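## Task

Shelf spots are labelled by a lot number printed on the shelf edge directly beneath each spot, and several spots may carry the same number. Bring one cardboard box from lot 740 and one from lot 689 onto the desk so that nothing of either box overhangs the desk edge. All remaining cardboard boxes must stay on the shelf they started on. A lot that is absent from the storeroom is simply skipped. The robot must not topple or finish leaning, or the task fails.

## Robot and tools

Robot: a simulated Hello Robot Stretch 3 with a single arm. It has a two-wheeled differential base (0.33 m long, 0.34 m wide, rounded back) that pivots about the point between its drive wheels, 0.05 m behind the front edge. A lift slides up a mast, and a telescoping arm reaches out to the robot's RIGHT side. The base cannot strafe, so to shift the gripper along the robot's forward direction you drive the base. With the arm pulled in and the wrist folded, turning sweeps a circle of radius 0.28 m; an unfolded level wrist reaches past that circle. Objects can occasionally be nudged by outside disturbances.

Frames: the base frame has its origin on the floor between the drive wheels, x forward, y to the left, z up, in metres. hand_pose is reported in this frame at the point where closed fingertips meet; with all wrist joints at zero its x axis points up, y back toward the mast, z toward the rear. The odometry frame is the base frame at the scene's start; base_odometry counts wheel rotation only, so slip looks like travel, and heading (rad, left positive, -3.142 to 3.142) is in it.

Tool move: one action per call. "base" holds exactly one relative command: {"translate_m": d} drives d metres straight (positive forward, -3 to 3), or {"rotate_rad": d} spins in place by d radians (positive left, -6.4 to 6.4). Both are offsets from where the base last reported itself (or from its current spot if a move was still running). "joints" is one dict, keyed by joint name, of absolute targets: lift_m 0 to 1.1 m; arm_m 0 to 0.52 m of extension; wrist_yaw_rad -1.345 to 4.42 (0 aims the gripper along the arm, positive swings toward the front); wrist_pitch_rad -1.57 to 0.451 (0 level, negative tips fingertips down); wrist_roll_rad -2.911 to 2.918 (0 = fingers side by side, level); gripper_m -0.089 to 0.179 (larger is wider; fingertip gap is about 0.007 m smaller than the value when nearly shut, 0.025 m smaller when wide); head_pan_rad -3.953 to 1.73 (0 ahead, positive left, -1.57 looks along the arm); head_tilt_rad -1.53 to 0.419 (negative looks down). Optional: "pace" "default" or "max"; "speeds" per-key top speeds (translate_m, rotate_rad, lift_m, arm_m, wrist and head keys), at most the max pace; "contact_limits" placed next to their own command: arm_m, translate_m, rotate_rad take a motor_effort percent 1 to 100 (arm negative when retracting); lift_m takes {"down": n, "up": n} from 1 to 100, around 12 or more to avoid stopping in free motion. Base moves have no contact stop unless given one. {"servos": "reboot"} must be sent alone and re-energises servos that shut off. "cameras" lists head_camera, nav_camera, wrist_camera or all; "blocking" false returns quickly while motion continues. A call with no action just reports state and images, including the scene number. Out-of-range values are refused, unknown keys are invalid; a refusal or an unrequested stop cancels the rest of that reply's move, wait and finished_scene calls. Default top speeds: translate 0.12 m/s, rotate 0.76 rad/s, lift 0.11 m/s, arm 0.14 m/s; the base is capped at 0.10 m/s and 0.63 rad/s unless lift_m < 0.30, arm_m < 0.03 and wrist_yaw_rad > 2.54.

Other tools: wait {seconds 0 to 10, cameras}; stop {cameras} brakes everything still running; zoom_image {camera, region [x0,y0,x1,y1] pixels, at most 504 by 504} on the latest image; finished_scene {scene} ends the current scene irreversibly.

Results: the "move" line reads done or the worst status. base_status and joint_status: moving, done, off_target (rested short and may still push), stopped, contact_stop (that joint goes slack), time_out, torque_fault (servo off until reboot). on_its_own notes uncommanded behaviour; "held at" there is the target, not the reading. motor_effort is percent, positive toward higher values, peak in brackets; positive wheel effort pushes forward. lidar_m: 12 sectors of 30 degrees, first straight ahead then counter-clockwise (4th left, 7th behind, 10th right), sensing a plane 0.17 m up, so table legs, not tops; "-" means nothing or too close. wrist_depth_mm and head_depth_mm are 7x7 median depth grids in mm. base_tilt is in degrees. Trust turned_by_imu when it disagrees with turned_by_wheels by over 0.15 rad. head_camera images arrive rotated (turn a quarter clockwise to view upright); nav_camera needs a quarter counter-clockwise turn.

Gripping: command gripper_m below the box width to grasp, at least 0.05 above it (or full open) to release; re-send to re-squeeze if it slips. Readings do not confirm a hold; check images and effort.

Cautions: before folding the wrist over the base (yaw to 3.0) or unfolding it, put lift_m between 0.32 and 0.95, pitch at -0.4 and roll near 0; once folded lift may drop to 0.25. If yaw is below -0.4 keep pitch at -0.5 or lower. Wrist and head have no contact stop and will overheat if jammed. Pushing against something rigid with the gripper above about 0.45 m, or driving while gripping or hooking something fixed, can tip the robot; if base_tilt shows a lean, back the gripper away. Lower the lift onto surfaces with a small down limit. Avoid dropping boxes, releasing moving objects, collisions and hard shoves; boxes must rest fully on the desk before the scene is ended.

Each tool is called after "Request:" as name(argument=value, ...) on one line, values as JSON.

## Session

Request:
move()

Scene clock: 0.00 s.
base_odometry: x=+0.000 y=+0.000 heading=+0.000
turned_by_wheels: +0.000
turned_by_imu: +0.000
base_tilt: forward=-0.3 right=-1.1
lidar_m: 1.49 1.03 0.94 1.59 2.73 1.10 0.84 0.82 0.87 1.24 1.57 1.87
head_depth_mm: 1635 1978 1988 1995 1934 1914 1913 / 1644 1836 1822 1794 1777 1764 1761 / 1648 1716 1697 1692 1673 1666 1648 / 1604 1614 1584 1587 1575 1556 1550 / 1529 1514 1504 1486 1485 1467 1462 / 1461 1438 1424 1418 1404 1400 1384 / 1381 1371 1355 1350 1345 1337 1330
base_status: not commanded
joint_positions: lift_m=+0.407 arm_m=+0.001 wrist_yaw_rad=+2.998 wrist_pitch_rad=-0.447 wrist_roll_rad=+0.000 gripper_m=+0.037 head_pan_rad=+0.000 head_tilt_rad=-0.003
joint_status: not commanded
measured_speeds: all 0
motor_effort: left_wheel=-0.4 right_wheel=+0.5 lift_m=+24.0 arm_m=-3.1 wrist_yaw_rad=+0.8 wrist_pitch_rad=+1.9 wrist_roll_rad=-0.1 gripper_m=+0.5 head_pan_rad=+0.2 head_tilt_rad=+7.2
hand_pose: x=+0.0104 y=+0.0728 z=+0.4134 quat_wxyz=(+0.206, +0.699, +0.107, +0.677) (m; base frame)
wrist_depth_mm: - 138 - - - - - / - 149 - - - - - / - 164 - - - - - / 926 191 221 881 874 865 868 / 748 720 212 711 714 725 721 / 653 645 129 618 129 632 623 / 565 576 276 557 539 544 550
pictures: head_camera (sideways), nav_camera (sideways), wrist_camera

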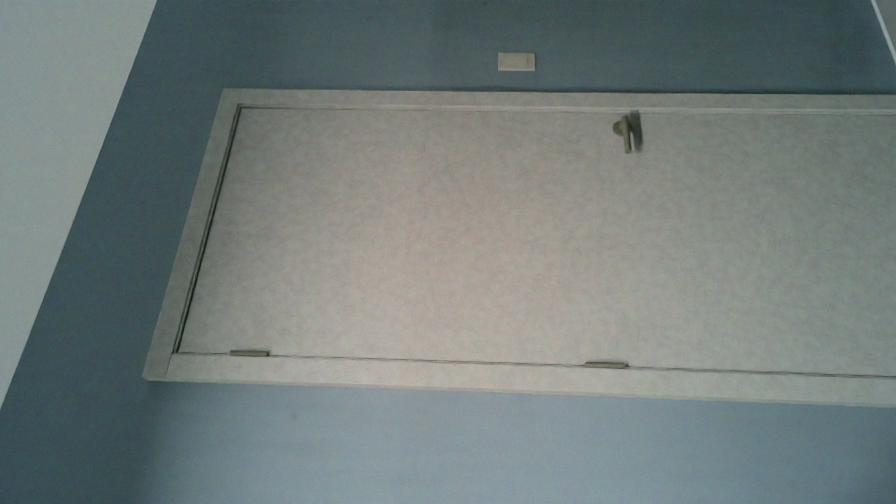

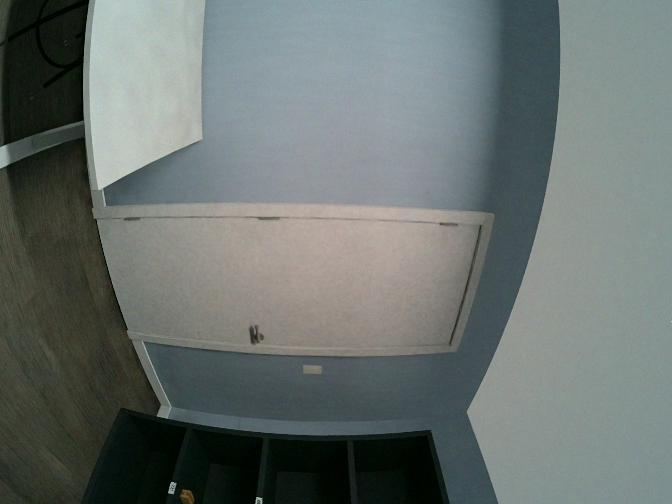

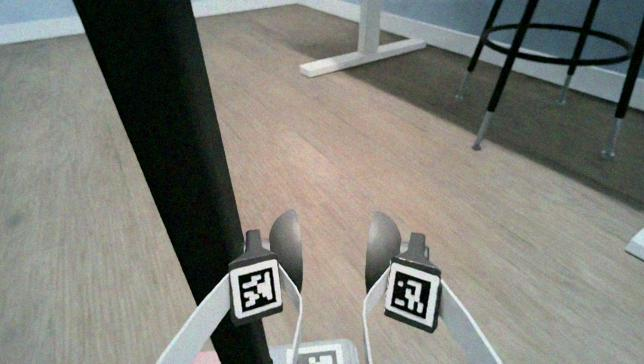

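Request:
move(joints={"head_pan_rad": -1.57, "head_tilt_rad": -0.3}, cameras=["head_camera", "nav_camera"], pace="max")

Request:
move(joints={"head_pan_rad": -3.14, "head_tilt_rad": -0.3}, cameras=["nav_camera"], pace="max")

Request:
move(joints={"head_pan_rad": 1.57, "head_tilt_rad": -0.3}, cameras=["head_camera", "nav_camera"], pace="max")

Scene clock: 10.43 s.
move: done
base_odometry: x=+0.000 y=+0.000 heading=+0.000
turned_by_wheels: +0.000
turned_by_imu: +0.000
base_tilt: forward=-0.4 right=-1.2
lidar_m: 1.50 1.03 0.93 1.59 2.74 1.10 0.84 0.82 0.87 1.25 1.57 1.88
head_depth_mm: 981 999 1022 1047 1068 1095 1118 / 1115 1146 1178 1201 1235 1274 1303 / 1304 1340 1381 1424 1469 1511 1505 / 1562 1589 1647 1709 1776 1840 1544 / 1696 1819 1915 1947 1970 1896 1536 / 1619 1840 1931 2021 2052 1875 1537 / 1629 1753 1851 1917 1811 1874 1525
base_status: not commanded
joint_positions: lift_m=+0.407 arm_m=+0.001 wrist_yaw_rad=+2.998 wrist_pitch_rad=-0.447 wrist_roll_rad=+0.000 gripper_m=+0.037 head_pan_rad=-1.578 head_tilt_rad=-0.300
joint_status: all done
measured_speeds: translate_m=+0.000 rotate_rad=+0.000 lift_m=+0.000 arm_m=+0.000 wrist_yaw_rad=+0.000 wrist_pitch_rad=+0.000 wrist_roll_rad=+0.000 head_pan_rad=+0.024 head_tilt_rad=+0.000
motor_effort: left_wheel=-0.5(0.7) right_wheel=+0.5(1.0) lift_m=+23.4(24.1) arm_m=-12.7(12.8) wrist_yaw_rad=-0.7(1.8) wrist_pitch_rad=+1.9(2.1) wrist_roll_rad=+0.2(0.3) gripper_m=+0.6(0.9) head_pan_rad=+3.5(5.6) head_tilt_rad=-2.8(6.3)
hand_pose: x=+0.0104 y=+0.0728 z=+0.4134 quat_wxyz=(+0.206, +0.699, +0.107, +0.677) (m; base frame)
wrist_depth_mm: - 138 - - - - - / - 149 - - - - - / - 164 - - - - - / 917 191 221 893 870 865 860 / 750 717 212 727 706 741 720 / 649 641 129 621 129 631 618 / 560 577 276 567 544 551 548
pictures: head_camera (sideways), nav_camera (sideways)
camera_calibration:
head_camera: T_world_to_cam=[[-0.0444787, 0.24512, -0.968472, 1.27625], [0.997155, -0.0481575, -0.0579846, 0.0690458], [-0.0608524, -0.968296, -0.24228, 0.271287], [0, 0, 0, 1]] pos_world=[0.00442502, -0.046823, 1.30574]
nav_camera: T_world_to_cam=[[0.0150564, -0.270304, 0.962657, -1.21007], [-0.999882, -0.00696862, 0.0136819, 0.0384163], [0.00301013, -0.96275, -0.270377, 0.305091], [0, 0, 0, 1]] pos_world=[0.0557127, -0.0330926, 1.24685]

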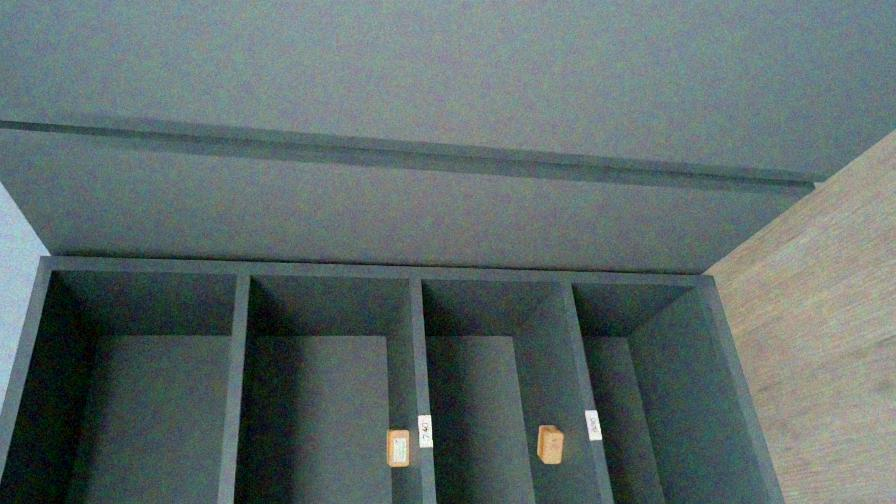

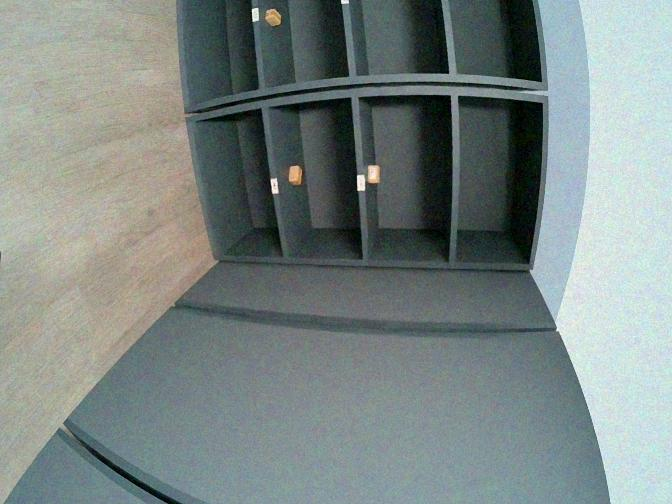

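Scene clock: 12.50 s.
move: done
base_odometry: x=+0.000 y=+0.000 heading=+0.000
turned_by_wheels: +0.000
turned_by_imu: +0.000
base_tilt: forward=-0.3 right=-1.1
lidar_m: 1.49 1.03 0.94 1.59 2.73 1.10 0.84 0.82 0.87 1.24 1.56 1.87
head_depth_mm: 950 1001 1067 1140 1221 1310 1429 / 885 936 995 1055 1128 1208 1307 / 835 881 927 985 1052 1123 1201 / 791 830 872 926 979 1037 1110 / 750 787 822 871 918 966 1027 / 714 744 779 819 862 906 961 / 681 709 740 777 814 854 905
base_status: not commanded
joint_positions: lift_m=+0.407 arm_m=+0.001 wrist_yaw_rad=+2.998 wrist_pitch_rad=-0.447 wrist_roll_rad=+0.000 gripper_m=+0.037 head_pan_rad=-3.148 head_tilt_rad=-0.300
joint_status: all done
measured_speeds: translate_m=+0.000 rotate_rad=+0.000 lift_m=+0.000 arm_m=+0.000 wrist_yaw_rad=+0.000 wrist_pitch_rad=+0.000 wrist_roll_rad=+0.000 head_pan_rad=+0.024 head_tilt_rad=+0.000
motor_effort: left_wheel=-0.3(0.9) right_wheel=+0.9(1.2) lift_m=+23.5(24.5) arm_m=-12.8(14.2) wrist_yaw_rad=+0.1(1.6) wrist_pitch_rad=+2.0(2.1) wrist_roll_rad=-0.2(0.3) gripper_m=+1.0(1.0) head_pan_rad=+3.4(4.6) head_tilt_rad=-3.0(6.6)
hand_pose: x=+0.0104 y=+0.0728 z=+0.4134 quat_wxyz=(+0.206, +0.699, +0.107, +0.677) (m; base frame)
wrist_depth_mm: - 138 - - - - - / - 150 - - - - - / - 165 - - - - - / 917 190 221 889 868 873 870 / 746 737 212 705 706 731 728 / 650 641 128 615 129 624 626 / 565 575 279 554 534 553 541
pictures: nav_camera (sideways)
camera_calibration:
nav_camera: T_world_to_cam=[[-0.27069, -0.0152953, 0.962545, -1.20809], [-0.00780763, 0.999876, 0.0136929, 0.0324298], [-0.962635, -0.00380868, -0.270776, 0.311511], [0, 0, 0, 1]] pos_world=[-0.0268937, -0.0497175, 1.24675]

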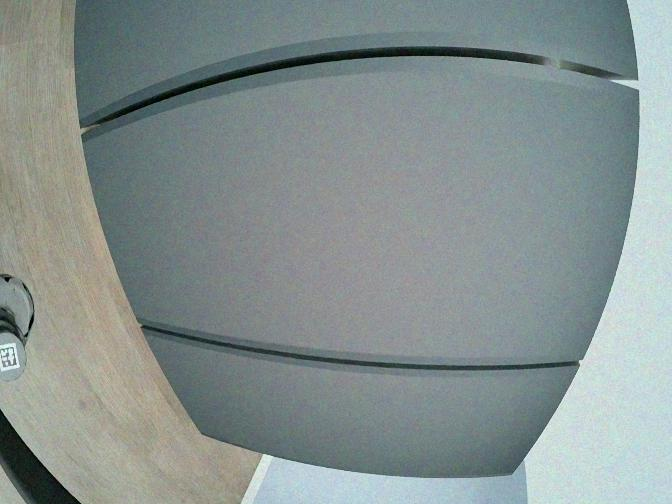

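Scene clock: 15.70 s.
move: done
base_odometry: x=+0.000 y=+0.000 heading=+0.000
turned_by_wheels: +0.000
turned_by_imu: +0.000
base_tilt: forward=-0.3 right=-1.2
lidar_m: 1.49 1.03 0.94 1.58 2.73 1.10 0.84 0.82 0.86 1.24 1.57 1.87
head_depth_mm: 1775 1804 1841 1858 1350 1014 1560 / 2032 2076 2117 2164 1334 1792 1554 / 2372 2422 2503 2617 1413 1948 1543 / 2629 2713 2870 3007 2548 2016 1535 / 2521 2627 2772 2893 2864 1977 1520 / 2373 2472 2597 2720 2762 1970 1525 / 2270 2402 2459 2612 2628 1973 1514
base_status: not commanded
joint_positions: lift_m=+0.407 arm_m=+0.001 wrist_yaw_rad=+2.998 wrist_pitch_rad=-0.447 wrist_roll_rad=+0.000 gripper_m=+0.037 head_pan_rad=+1.578 head_tilt_rad=-0.300
joint_status: all done
measured_speeds: translate_m=+0.000 rotate_rad=+0.000 lift_m=+0.000 arm_m=+0.000 wrist_yaw_rad=+0.000 wrist_pitch_rad=+0.000 wrist_roll_rad=+0.000 head_pan_rad=-0.024 head_tilt_rad=+0.000
motor_effort: left_wheel=-0.6(0.9) right_wheel=+0.8(1.1) lift_m=+23.2(24.3) arm_m=-13.1(14.2) wrist_yaw_rad=+0.0(2.6) wrist_pitch_rad=+1.9(2.1) wrist_roll_rad=-0.2(0.3) gripper_m=+0.3(0.9) head_pan_rad=-3.2(6.2) head_tilt_rad=-1.6(6.1)
hand_pose: x=+0.0104 y=+0.0728 z=+0.4134 quat_wxyz=(+0.206, +0.699, +0.107, +0.677) (m; base frame)
wrist_depth_mm: - 138 - - - - - / - 150 - - - - - / - 164 - - - - - / 915 191 221 873 869 874 851 / 763 728 213 720 712 717 723 / 645 642 128 612 128 624 626 / 557 578 276 549 540 550 550
pictures: head_camera (sideways), nav_camera (sideways)
camera_calibration:
head_camera: T_world_to_cam=[[0.0480669, -0.24484, -0.968371, 1.27557], [-0.997757, 0.0334539, -0.0579839, 0.0811753], [0.0465926, 0.968986, -0.242683, 0.27119], [0, 0, 0, 1]] pos_world=[0.0070452, 0.0468151, 1.30574]
nav_camera: T_world_to_cam=[[-0.0190298, 0.270463, 0.962542, -1.20963], [0.999671, 0.0216939, 0.0136682, 0.0262403], [-0.0171845, 0.962486, -0.270787, 0.305734], [0, 0, 0, 1]] pos_world=[-0.0439968, 0.0323248, 1.24675]

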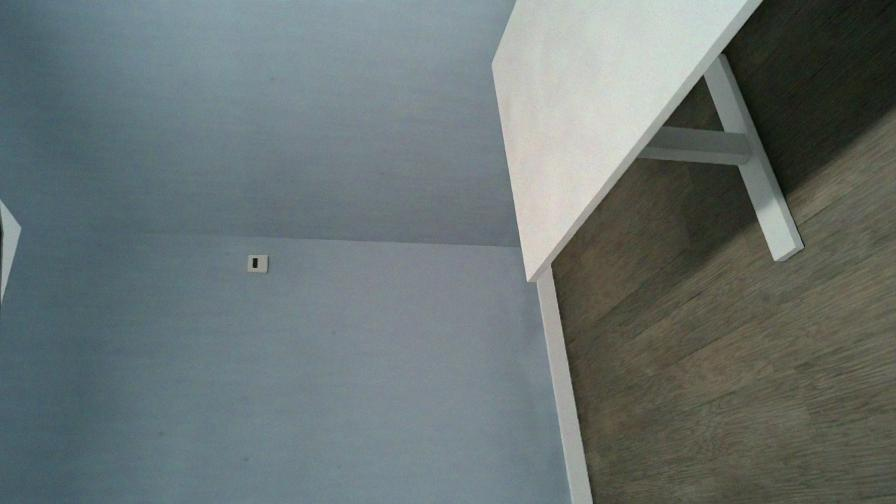

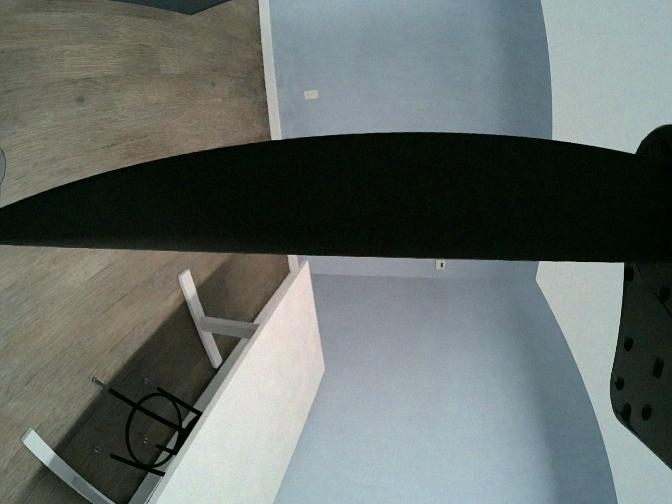

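Request:
move(joints={"head_pan_rad": -1.0, "head_tilt_rad": -0.3}, cameras=["head_camera", "nav_camera"], pace="max")

Request:
move(joints={"head_pan_rad": -2.35, "head_tilt_rad": -0.3}, cameras=["head_camera", "nav_camera"], pace="max")

Request:
move(joints={"head_pan_rad": 0.7, "head_tilt_rad": -0.3}, cameras=["head_camera", "nav_camera"], pace="max")

Scene clock: 29.80 s.
move: done
base_odometry: x=+0.000 y=+0.000 heading=+0.000
turned_by_wheels: +0.000
turned_by_imu: +0.000
base_tilt: forward=-0.4 right=-1.3
lidar_m: 1.49 1.03 0.94 1.59 2.74 1.10 0.84 0.82 0.87 1.24 1.57 1.87
head_depth_mm: 1525 1790 1867 1956 1892 1935 1566 / 1538 1790 1904 1980 2013 1915 1555 / 1558 1801 1892 2004 1993 1901 1544 / 1378 1432 1614 1655 1720 1770 1539 / 1600 1827 1944 2042 2090 1869 1530 / 1613 1839 1956 2052 2081 1857 1515 / 1638 1872 1975 2086 2074 1853 1516
base_status: not commanded
joint_positions: lift_m=+0.407 arm_m=+0.001 wrist_yaw_rad=+2.998 wrist_pitch_rad=-0.447 wrist_roll_rad=+0.000 gripper_m=+0.037 head_pan_rad=-1.008 head_tilt_rad=-0.300
joint_status: all done
measured_speeds: translate_m=+0.000 rotate_rad=+0.000 lift_m=+0.000 arm_m=+0.000 wrist_yaw_rad=+0.000 wrist_pitch_rad=+0.000 wrist_roll_rad=+0.000 head_pan_rad=+0.024 head_tilt_rad=+0.000
motor_effort: left_wheel=+0.0(0.8) right_wheel=+0.3(1.0) lift_m=+23.9(24.2) arm_m=-12.9(13.9) wrist_yaw_rad=+0.2(1.5) wrist_pitch_rad=+1.9(2.1) wrist_roll_rad=+0.2(0.3) gripper_m=+0.4(0.9) head_pan_rad=+2.7(4.6) head_tilt_rad=+0.4(4.1)
hand_pose: x=+0.0104 y=+0.0728 z=+0.4134 quat_wxyz=(+0.206, +0.699, +0.107, +0.677) (m; base frame)
wrist_depth_mm: - 138 - - - - - / - 150 - - - - - / - 164 - - - - - / 922 191 221 885 883 868 867 / 753 731 211 709 717 732 715 / 654 637 129 618 129 627 633 / 569 576 279 561 546 544 550
pictures: head_camera (sideways), nav_camera (sideways)
camera_calibration:
head_camera: T_world_to_cam=[[-0.169926, 0.182704, -0.968372, 1.27691], [0.865484, 0.497568, -0.0579948, 0.0698942], [0.471235, -0.847965, -0.242677, 0.268526], [0, 0, 0, 1]] pos_world=[0.0299487, -0.0403726, 1.30574]
nav_camera: T_world_to_cam=[[0.15875, -0.21978, 0.962546, -1.21071], [-0.838068, -0.545395, 0.0136895, 0.0374721], [0.521959, -0.808852, -0.270772, 0.302438], [0, 0, 0, 1]] pos_world=[0.0657455, -0.00102627, 1.24675]

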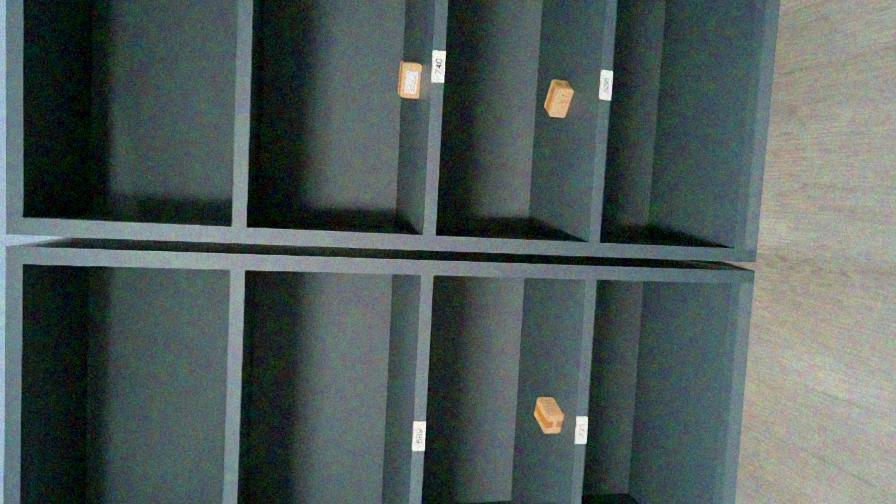

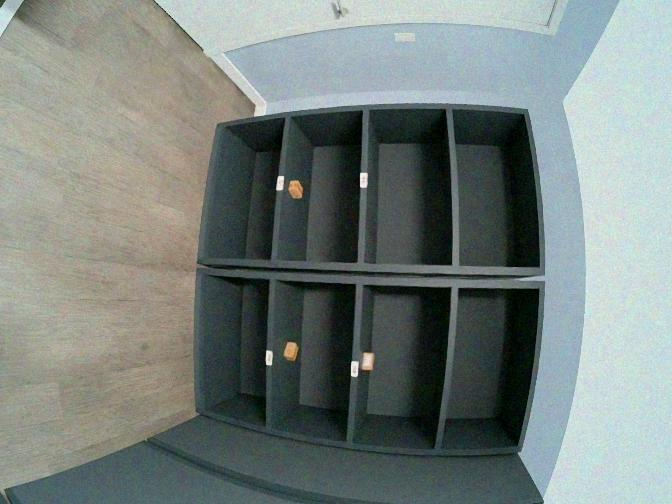

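Scene clock: 30.77 s.
move: done
base_odometry: x=+0.000 y=+0.000 heading=+0.000
turned_by_wheels: +0.000
turned_by_imu: +0.000
base_tilt: forward=-0.3 right=-1.2
lidar_m: 1.49 1.03 0.94 1.59 2.73 1.10 0.84 0.82 0.87 1.24 1.57 1.87
head_depth_mm: 673 699 727 763 797 837 879 / 688 719 751 786 824 865 912 / 713 745 779 815 854 893 944 / 728 761 798 838 883 933 990 / 752 785 824 868 916 970 1023 / 776 812 854 896 949 1009 1063 / 799 839 885 932 987 1047 1108
base_status: not commanded
joint_positions: lift_m=+0.407 arm_m=+0.001 wrist_yaw_rad=+2.998 wrist_pitch_rad=-0.447 wrist_roll_rad=+0.000 gripper_m=+0.037 head_pan_rad=-2.386 head_tilt_rad=-0.300
joint_status: all done
measured_speeds: all 0
motor_effort: left_wheel=-0.4(0.6) right_wheel=-0.3(1.5) lift_m=+23.5(24.0) arm_m=-13.1(14.0) wrist_yaw_rad=-0.6(1.3) wrist_pitch_rad=+2.0(2.0) wrist_roll_rad=+0.1(0.3) gripper_m=+0.6(0.9) head_pan_rad=+3.1(6.2) head_tilt_rad=+1.0(4.5)
hand_pose: x=+0.0104 y=+0.0728 z=+0.4134 quat_wxyz=(+0.206, +0.699, +0.107, +0.677) (m; base frame)
wrist_depth_mm: - 138 - - - - - / - 150 - - - - - / - 165 - - - - - / 912 191 219 883 864 870 863 / 761 725 212 714 706 729 721 / 645 648 128 622 129 637 624 / 574 574 278 550 536 547 547
pictures: head_camera (sideways), nav_camera (sideways)
camera_calibration:
head_camera: T_world_to_cam=[[0.146825, 0.201749, -0.96837, 1.27496], [0.654028, -0.754246, -0.0579747, 0.0711206], [-0.742085, -0.624829, -0.242692, 0.276036], [0, 0, 0, 1]] pos_world=[-0.028868, -0.0311038, 1.30574]
nav_camera: T_world_to_cam=[[-0.185321, -0.197875, 0.962549, -1.20861], [-0.695753, 0.718151, 0.0136786, 0.036569], [-0.693963, -0.667161, -0.270761, 0.309876], [0, 0, 0, 1]] pos_world=[0.0165045, -0.058678, 1.24675]

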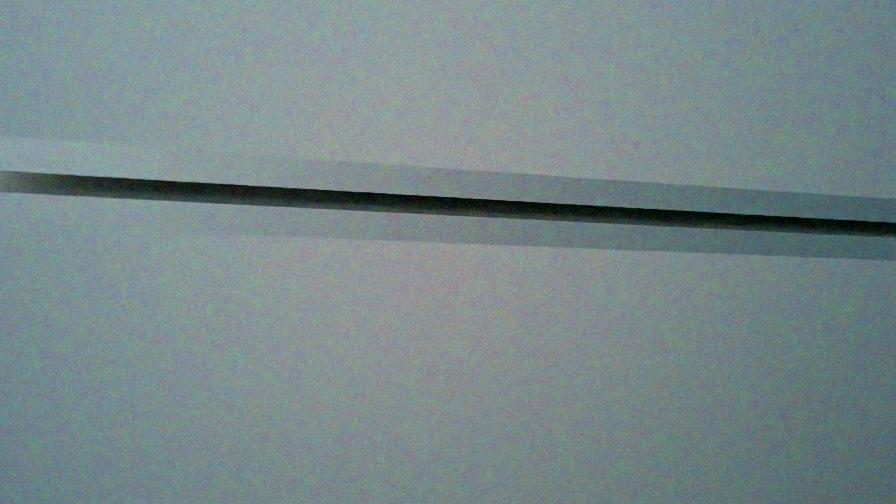

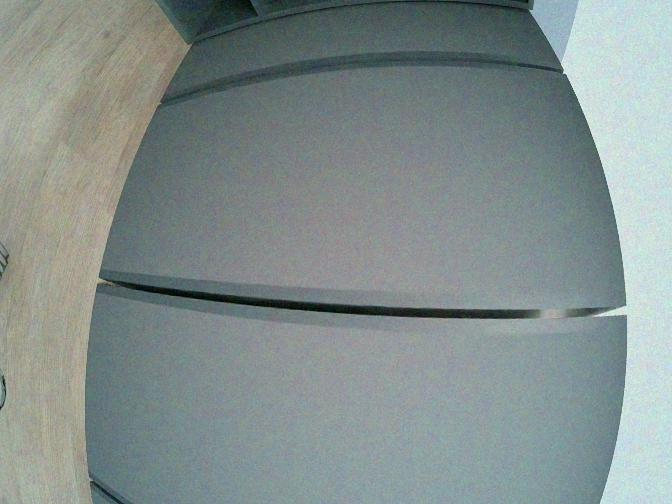

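Scene clock: 33.37 s.
move: done
base_odometry: x=+0.000 y=+0.000 heading=+0.000
turned_by_wheels: +0.000
turned_by_imu: +0.000
base_tilt: forward=-0.2 right=-1.2
lidar_m: 1.49 1.03 0.93 1.59 2.73 1.10 0.84 0.82 0.87 1.25 1.57 1.87
head_depth_mm: 1210 1269 1311 1377 1442 1487 1456 / 1236 1298 1347 1407 1338 920 1410 / 1271 1326 1386 1451 1322 916 1187 / 1296 1349 1424 1494 1310 904 1445 / 1327 1390 1461 1537 1298 902 1491 / 1360 1427 1502 1567 1285 898 1479 / 1400 1461 1543 1618 1280 936 1467
base_status: not commanded
joint_positions: lift_m=+0.407 arm_m=+0.001 wrist_yaw_rad=+2.998 wrist_pitch_rad=-0.447 wrist_roll_rad=+0.000 gripper_m=+0.037 head_pan_rad=+0.708 head_tilt_rad=-0.300
joint_status: all done
measured_speeds: translate_m=+0.000 rotate_rad=+0.000 lift_m=+0.000 arm_m=+0.000 wrist_yaw_rad=+0.000 wrist_pitch_rad=+0.000 wrist_roll_rad=+0.000 head_pan_rad=-0.024 head_tilt_rad=+0.000
motor_effort: left_wheel=+0.1(0.9) right_wheel=+0.2(1.0) lift_m=+23.5(24.2) arm_m=-13.0(13.7) wrist_yaw_rad=-0.5(1.6) wrist_pitch_rad=+2.0(2.1) wrist_roll_rad=+0.0(0.3) gripper_m=+0.5(1.0) head_pan_rad=-2.9(5.9) head_tilt_rad=+0.8(5.4)
hand_pose: x=+0.0104 y=+0.0728 z=+0.4134 quat_wxyz=(+0.206, +0.699, +0.107, +0.677) (m; base frame)
wrist_depth_mm: - 138 - - - - - / - 150 - - - - - / - 164 - - - - - / 911 191 222 888 862 873 865 / 765 729 211 707 710 721 730 / 648 648 129 616 129 623 622 / 569 584 277 556 539 555 543
pictures: head_camera (sideways), nav_camera (sideways)
camera_calibration:
head_camera: T_world_to_cam=[[-0.156147, -0.194627, -0.968369, 1.27682], [-0.617793, 0.784199, -0.057994, 0.0789183], [0.770682, 0.589196, -0.24269, 0.26675], [0, 0, 0, 1]] pos_world=[0.0425469, 0.0294469, 1.30574]
nav_camera: T_world_to_cam=[[0.194449, 0.188944, 0.962543, -1.21092], [0.661229, -0.75006, 0.013655, 0.0283044], [0.724545, 0.633806, -0.270784, 0.301225], [0, 0, 0, 1]] pos_world=[-0.00150379, 0.0591078, 1.24675]

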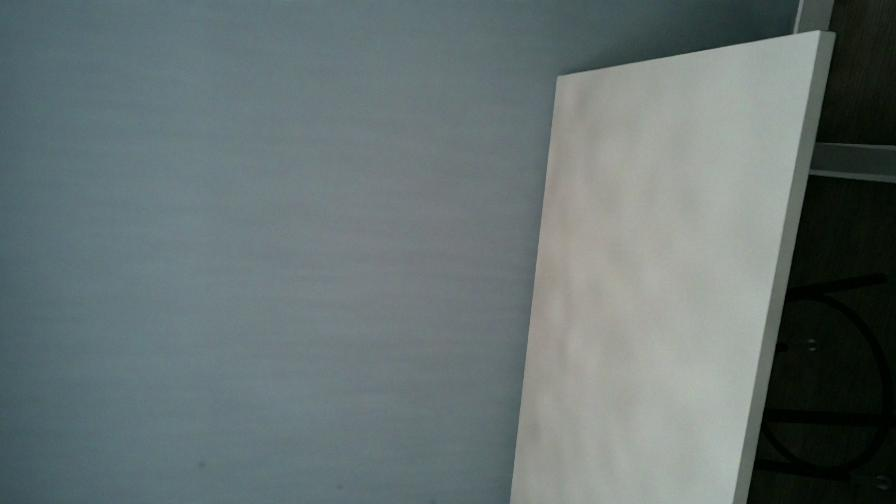

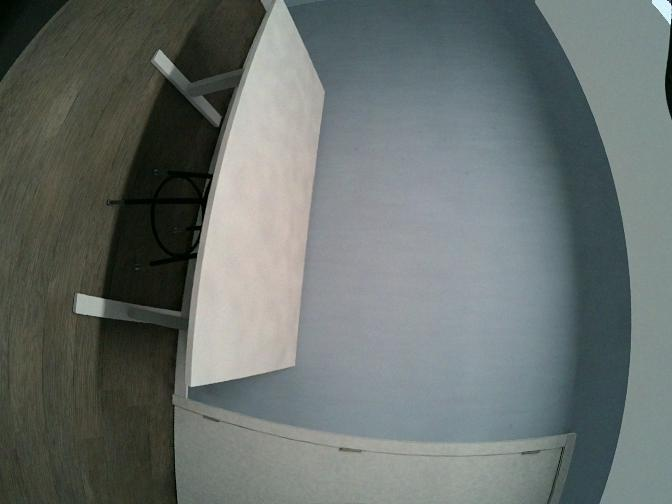

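Request:
move(joints={"head_pan_rad": -1.0, "head_tilt_rad": -0.3}, cameras=["head_camera", "nav_camera"], pace="max")

Request:
zoom_image(camera="head_camera", region=[380, 40, 620, 160])

Request:
zoom_image(camera="head_camera", region=[380, 384, 620, 504])

Scene clock: 49.87 s.
move: done
base_odometry: x=+0.000 y=+0.000 heading=+0.000
turned_by_wheels: +0.000
turned_by_imu: +0.000
base_tilt: forward=-0.3 right=-1.1
lidar_m: 1.50 1.03 0.94 1.58 2.73 1.10 0.84 0.82 0.87 1.24 1.57 1.87
head_depth_mm: 1528 1785 1885 1981 1895 1925 1559 / 1543 1797 1888 1979 2022 1916 1540 / 1551 1793 1906 2007 1988 1890 1551 / 1376 1440 1617 1645 1707 1783 1541 / 1594 1830 1941 2044 2093 1871 1539 / 1620 1841 1948 2064 2080 1875 1524 / 1642 1871 1970 2074 2051 1862 1518
base_status: not commanded
joint_positions: lift_m=+0.407 arm_m=+0.001 wrist_yaw_rad=+2.998 wrist_pitch_rad=-0.447 wrist_roll_rad=+0.000 gripper_m=+0.037 head_pan_rad=-1.008 head_tilt_rad=-0.300
joint_status: all done
measured_speeds: translate_m=+0.000 rotate_rad=+0.000 lift_m=+0.000 arm_m=+0.000 wrist_yaw_rad=+0.000 wrist_pitch_rad=+0.000 wrist_roll_rad=+0.000 head_pan_rad=+0.024 head_tilt_rad=+0.000
motor_effort: left_wheel=-0.3(0.7) right_wheel=+1.0(1.1) lift_m=+23.7(24.3) arm_m=-13.3(13.6) wrist_yaw_rad=-0.5(1.7) wrist_pitch_rad=+1.9(2.1) wrist_roll_rad=+0.1(0.3) gripper_m=+0.4(1.0) head_pan_rad=+3.6(5.1) head_tilt_rad=+3.2(5.5)
hand_pose: x=+0.0104 y=+0.0728 z=+0.4134 quat_wxyz=(+0.206, +0.699, +0.107, +0.677) (m; base frame)
wrist_depth_mm: - 138 - - - - - / - 149 - - - - - / - 164 - - - - - / 908 191 220 894 890 870 862 / 760 720 213 711 713 727 725 / 657 646 129 615 129 626 628 / 567 578 278 560 542 547 549
pictures: head_camera (sideways), nav_camera (sideways)
camera_calibration:
head_camera: T_world_to_cam=[[-0.169904, 0.182737, -0.96837, 1.27691], [0.865531, 0.497488, -0.0579818, 0.0698727], [0.471157, -0.848005, -0.24269, 0.268543], [0, 0, 0, 1]] pos_world=[0.0299486, -0.0403726, 1.30574]
nav_camera: T_world_to_cam=[[0.158733, -0.219791, 0.962547, -1.21071], [-0.838071, -0.54539, 0.0136691, 0.0374978], [0.521959, -0.808852, -0.270772, 0.302437], [0, 0, 0, 1]] pos_world=[0.0657455, -0.00102625, 1.24675]

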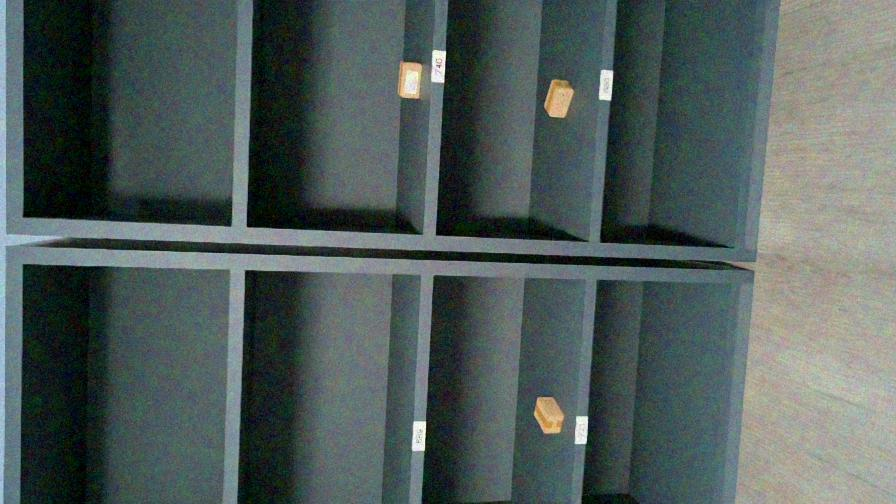

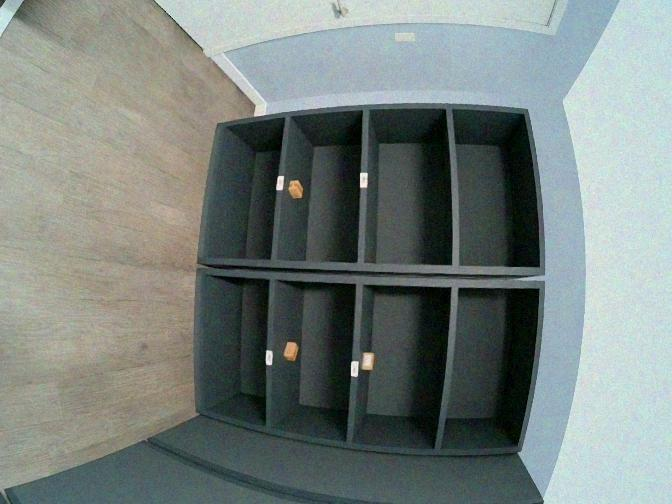

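Scaled by 2.100 from the camera's 896x504 image, which has a finer 1280x720 frame.

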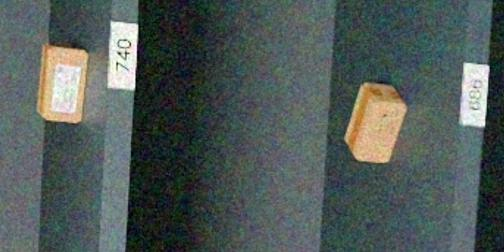

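Scaled by 2.100 from the camera's 896x504 image, which has a finer 1280x720 frame.

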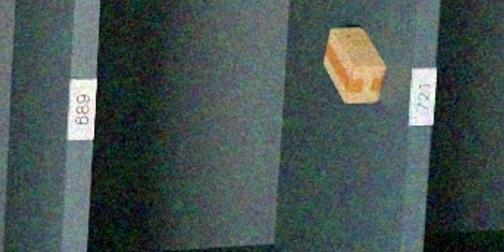

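Request:
move(joints={"lift_m": 0.27, "head_pan_rad": 0.0}, base={"rotate_rad": -1.064}, cameras=["head_camera"])

Scene clock: 153.70 s.
move: done
base_odometry: x=+0.000 y=+0.000 heading=-1.064
turned_by_wheels: -1.064
turned_by_imu: -1.046
base_tilt: forward=-0.4 right=-1.1
lidar_m: 1.57 1.87 1.49 1.03 1.33 1.59 2.70 1.10 0.84 0.82 0.87 1.23
head_depth_mm: 1534 1775 1887 1988 2011 1944 1555 / 1550 1798 1893 1992 2015 1912 1547 / 1566 1791 1906 2000 1990 1900 1548 / 1377 1548 1875 1869 1748 1808 1537 / 1484 1789 1904 1922 1817 1796 1530 / 1618 1824 1934 2029 2095 1867 1525 / 1640 1843 1933 2050 2067 1848 1512
base_status: done
joint_positions: lift_m=+0.270 arm_m=+0.001 wrist_yaw_rad=+2.998 wrist_pitch_rad=-0.448 wrist_roll_rad=+0.000 gripper_m=+0.037 head_pan_rad=+0.002 head_tilt_rad=-0.300
joint_status: all done
measured_speeds: all 0
motor_effort: left_wheel=+8.8(11.9) right_wheel=-10.2(13.2) lift_m=+30.2(30.2) arm_m=-13.4(14.0) wrist_yaw_rad=-0.6(1.6) wrist_pitch_rad=+2.2(2.2) wrist_roll_rad=+0.0(0.3) gripper_m=+0.5(1.0) head_pan_rad=-3.4(5.2) head_tilt_rad=+6.0(6.0)
hand_pose: x=+0.0104 y=+0.0727 z=+0.2760 quat_wxyz=(+0.207, +0.699, +0.107, +0.677) (m; base frame)
wrist_depth_mm: - 138 - - - - - / - 150 - - - - - / 848 165 765 827 801 804 790 / 681 191 220 664 649 640 648 / 563 546 212 535 524 541 543 / 485 292 129 278 128 465 469 / 255 260 240 251 395 410 409
pictures: head_camera (sideways)
camera_calibration:
head_camera: T_world_to_cam=[[-0.24508, -0.0468391, -0.968371, 1.27735], [0.0384207, 0.997578, -0.0579755, 0.0749202], [0.968741, -0.0514141, -0.242687, 0.26556], [0, 0, 0, 1]] pos_world=[0.0529173, -0.0012552, 1.30574]

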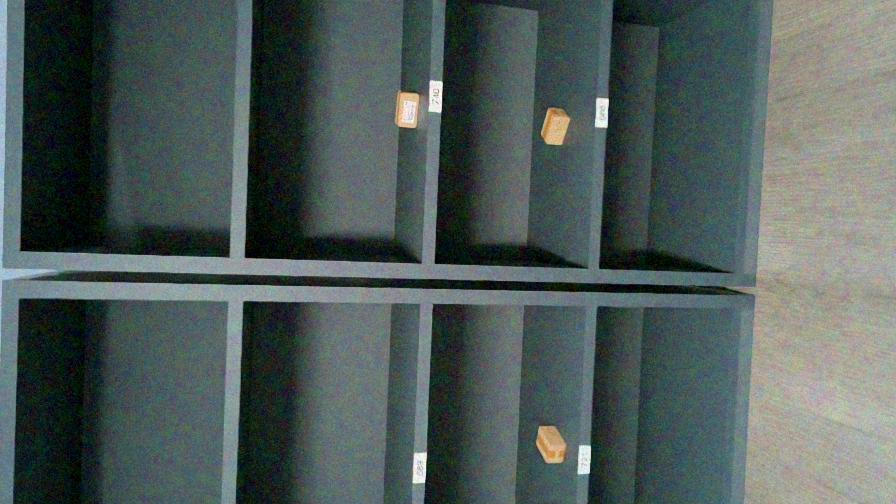

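Request:
move(base={"translate_m": 0.92}, pace="max", joints={"head_pan_rad": 0.0, "head_tilt_rad": -0.3}, cameras=["head_camera", "nav_camera"])

Request:
zoom_image(camera="head_camera", region=[380, 0, 880, 300])

Scene clock: 166.53 s.
move: done
base_odometry: x=+0.447 y=-0.804 heading=-1.064
turned_by_wheels: +0.000
turned_by_imu: +0.000
base_tilt: forward=-0.4 right=-1.3
lidar_m: 0.66 1.17 1.17 1.40 1.33 1.57 3.60 1.17 0.89 0.87 0.92 1.13
head_depth_mm: 929 754 1016 1066 733 1170 931 / 934 643 1028 1066 729 1169 926 / 936 660 1027 1071 774 1173 919 / 551 570 778 962 673 1103 888 / 549 571 600 632 667 708 755 / 948 714 1043 1086 748 1181 906 / 955 737 1052 1083 743 1174 904
base_status: done
joint_positions: lift_m=+0.270 arm_m=+0.001 wrist_yaw_rad=+2.998 wrist_pitch_rad=-0.448 wrist_roll_rad=+0.000 gripper_m=+0.037 head_pan_rad=+0.000 head_tilt_rad=-0.299
joint_status: all done
measured_speeds: all 0
motor_effort: left_wheel=+1.5(16.0) right_wheel=+6.5(10.9) lift_m=+24.2(30.5) arm_m=-11.7(13.5) wrist_yaw_rad=-0.2(2.1) wrist_pitch_rad=+2.0(2.2) wrist_roll_rad=+0.0(0.4) gripper_m=+1.0(1.0) head_pan_rad=-2.7(3.7) head_tilt_rad=+3.3(5.6)
hand_pose: x=+0.0104 y=+0.0727 z=+0.2760 quat_wxyz=(+0.207, +0.699, +0.107, +0.677) (m; base frame)
wrist_depth_mm: - 138 - - - - - / - 150 - - - - - / 846 165 754 828 816 795 749 / 679 191 222 655 654 653 637 / 564 538 213 535 530 548 541 / 483 289 129 278 129 470 464 / 255 260 241 251 393 411 408
pictures: head_camera (sideways), nav_camera (sideways)
camera_calibration:
head_camera: T_world_to_cam=[[-0.244279, -0.0462651, -0.968601, 1.27761], [0.040946, 0.997478, -0.057971, 0.0748852], [0.96884, -0.0538214, -0.241769, 0.264342], [0, 0, 0, 1]] pos_world=[0.0529218, -0.00136033, 1.30574]
nav_camera: T_world_to_cam=[[0.269685, 0.0170315, 0.962798, -1.21178], [0.0142222, -0.999805, 0.0137024, 0.0322075], [0.962843, 0.00999775, -0.269875, 0.298627], [0, 0, 0, 1]] pos_world=[0.0388102, 0.0498541, 1.24685]

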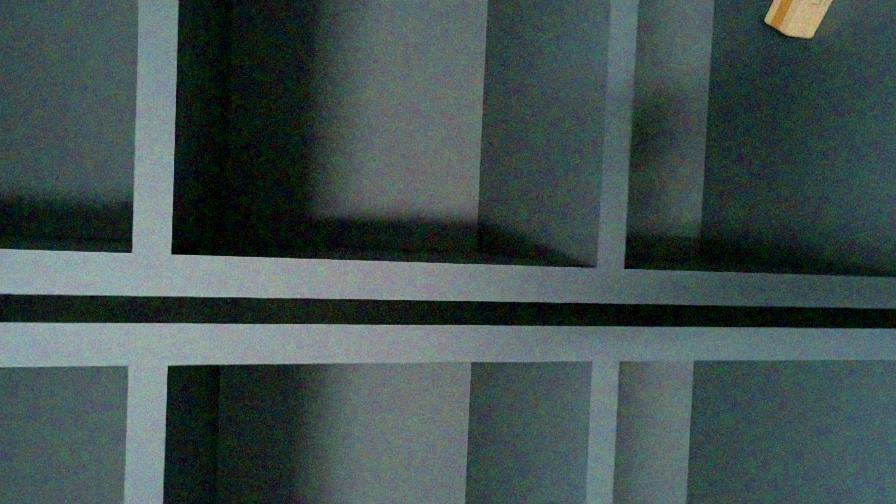

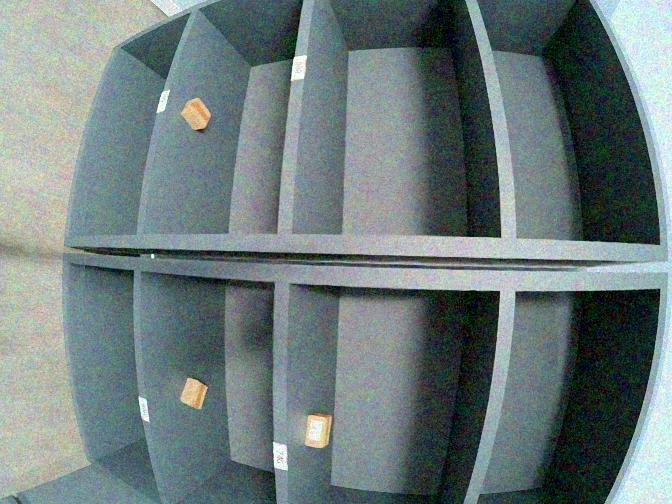

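Scaled by 1.008 from the camera's 896x504 image, which has a finer 1280x720 frame.

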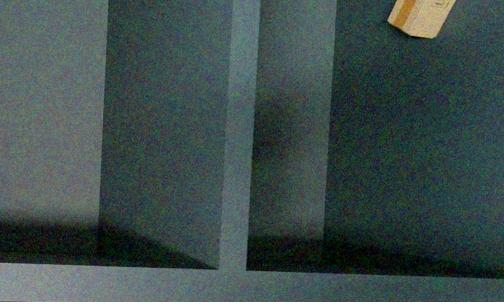

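Request:
zoom_image(camera="nav_camera", region=[110, 360, 350, 490])

Request:
zoom_image(camera="nav_camera", region=[130, 40, 330, 150])

Scaled by 2.100 from the camera's 672x504 image, which has a finer 792x594 frame.

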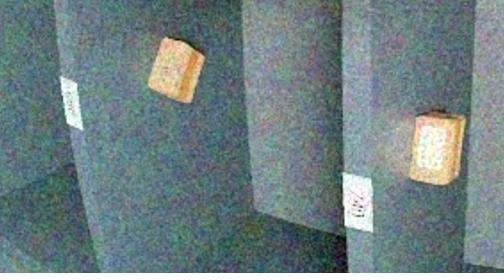

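Scaled by 2.520 from the camera's 672x504 image, which has a finer 792x594 frame.

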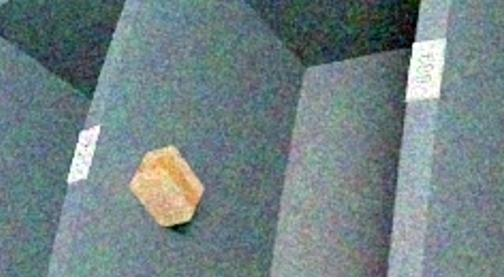

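Request:
move(base={"rotate_rad": 1.571}, pace="max")

Request:
move(base={"translate_m": -0.42}, joints={"head_pan_rad": -1.57, "head_tilt_rad": -0.5}, cameras=["head_camera", "nav_camera"])

Request:
zoom_image(camera="head_camera", region=[200, 100, 700, 400])

Scene clock: 184.03 s.
move: done
base_odometry: x=+0.447 y=-0.804 heading=+0.507
turned_by_wheels: +1.571
turned_by_imu: +1.539
base_tilt: forward=-0.3 right=-1.3
lidar_m: 1.40 1.34 2.08 3.59 1.20 0.90 0.87 0.91 1.14 0.66 1.16 1.17
head_depth_mm: 1192 1255 1313 1391 1470 1558 1563 / 1188 1250 1318 1373 1455 1535 1553 / 1199 1243 1305 1387 1448 1536 1540 / 1206 1255 1315 1382 1455 1542 1538 / 1202 1256 1312 1381 1460 1546 1539 / 1198 1257 1323 1391 1464 1541 1527 / 1201 1258 1323 1400 1486 1552 1520
base_status: done
joint_positions: lift_m=+0.270 arm_m=+0.001 wrist_yaw_rad=+2.998 wrist_pitch_rad=-0.448 wrist_roll_rad=+0.000 gripper_m=+0.037 head_pan_rad=+0.000 head_tilt_rad=-0.299
joint_status: not commanded
measured_speeds: all 0
motor_effort: left_wheel=-6.1(14.5) right_wheel=+9.0(14.4) lift_m=+28.8(28.8) arm_m=-13.5(14.1) wrist_yaw_rad=+0.8(1.8) wrist_pitch_rad=+2.1(2.2) wrist_roll_rad=+0.3(0.3) gripper_m=+0.7(1.1) head_pan_rad=-2.3(3.4) head_tilt_rad=+1.2(2.7)
hand_pose: x=+0.0104 y=+0.0727 z=+0.2760 quat_wxyz=(+0.207, +0.699, +0.107, +0.677) (m; base frame)
wrist_depth_mm: - 138 - - - - - / - 150 - - - - - / 840 165 759 819 813 808 788 / 679 190 222 659 658 656 645 / 564 544 212 534 532 539 535 / 481 289 129 276 129 466 465 / 255 260 240 252 392 410 410
pictures: none

Scene clock: 188.83 s.
move: done
base_odometry: x=+0.080 y=-1.008 heading=+0.507
turned_by_wheels: +0.000
turned_by_imu: -0.001
base_tilt: forward=-0.3 right=-1.2
lidar_m: 1.81 1.67 2.55 1.57 0.62 0.47 0.45 0.48 0.67 1.09 0.78 1.52
head_depth_mm: 837 967 1036 784 1107 963 1049 / 866 968 1030 777 1217 959 1212 / 896 971 1039 769 1226 953 1238 / 897 972 1032 760 1227 950 1223 / 898 972 1032 751 1218 940 1226 / 904 978 1035 748 1214 937 1212 / 905 982 1038 785 1156 932 1189
base_status: done
joint_positions: lift_m=+0.270 arm_m=+0.001 wrist_yaw_rad=+2.998 wrist_pitch_rad=-0.448 wrist_roll_rad=+0.000 gripper_m=+0.037 head_pan_rad=-1.570 head_tilt_rad=-0.501
joint_status: all done
measured_speeds: all 0
motor_effort: left_wheel=-3.7(11.7) right_wheel=-7.6(11.3) lift_m=+30.2(31.2) arm_m=-10.9(13.6) wrist_yaw_rad=+0.1(2.0) wrist_pitch_rad=+2.0(2.2) wrist_roll_rad=+0.0(0.3) gripper_m=+0.3(1.0) head_pan_rad=+3.2(4.9) head_tilt_rad=-0.9(7.0)
hand_pose: x=+0.0104 y=+0.0727 z=+0.2760 quat_wxyz=(+0.207, +0.699, +0.107, +0.677) (m; base frame)
wrist_depth_mm: - 138 - - - - - / - 149 - - - - - / - 165 760 819 817 803 786 / - 191 221 652 654 644 635 / 562 540 212 536 528 544 539 / 485 290 128 280 129 467 465 / 254 260 240 251 392 412 407
pictures: head_camera (sideways), nav_camera (sideways)
camera_calibration:
head_camera: T_world_to_cam=[[-0.0465321, 0.433251, -0.900071, 1.18694], [0.997503, -0.0277621, -0.0649324, 0.0780295], [-0.0531199, -0.900846, -0.430877, 0.516657], [0, 0, 0, 1]] pos_world=[0.00484086, -0.0466486, 1.29601]
nav_camera: T_world_to_cam=[[0.017304, -0.456978, 0.88931, -1.11433], [-0.999793, -0.0174232, 0.0105007, 0.042648], [0.0106961, -0.889308, -0.457184, 0.548172], [0, 0, 0, 1]] pos_world=[0.0560582, -0.0209862, 1.24115]

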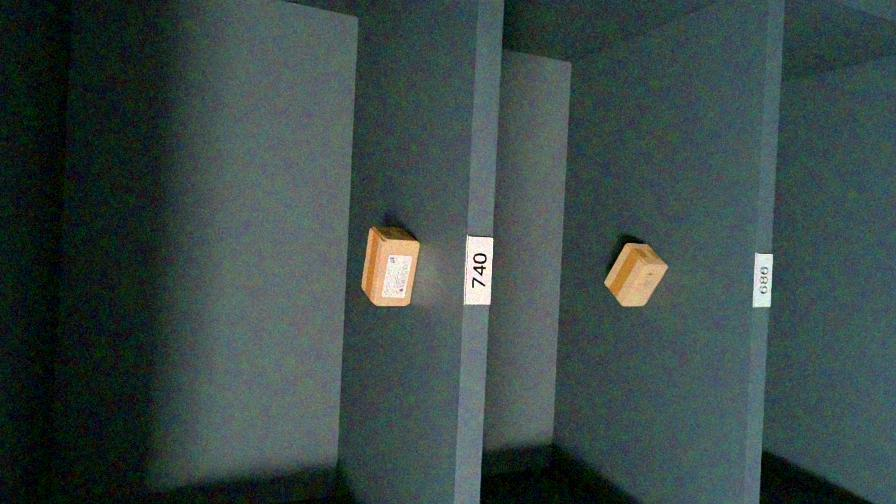

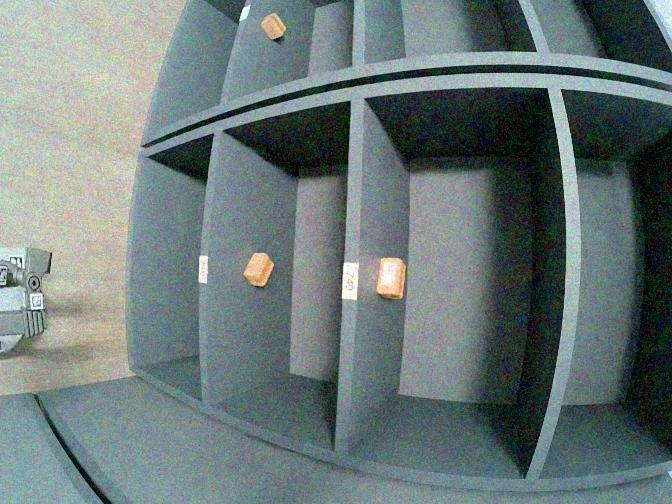

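Scaled by 1.008 from the camera's 896x504 image, which has a finer 1280x720 frame.

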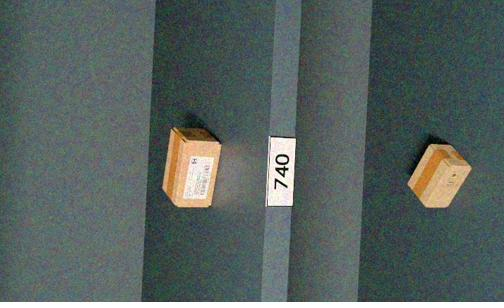

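Request:
zoom_image(camera="head_camera", region=[720, 240, 810, 320])

Request:
zoom_image(camera="head_camera", region=[340, 200, 510, 330])

Scaled by 5.600 from the camera's 896x504 image, which has a finer 1280x720 frame.

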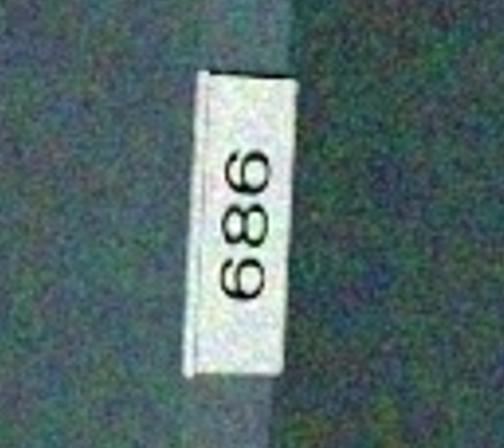

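Scaled by 2.965 from the camera's 896x504 image, which has a finer 1280x720 frame.

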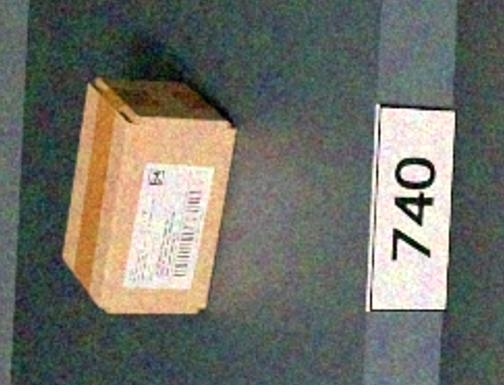

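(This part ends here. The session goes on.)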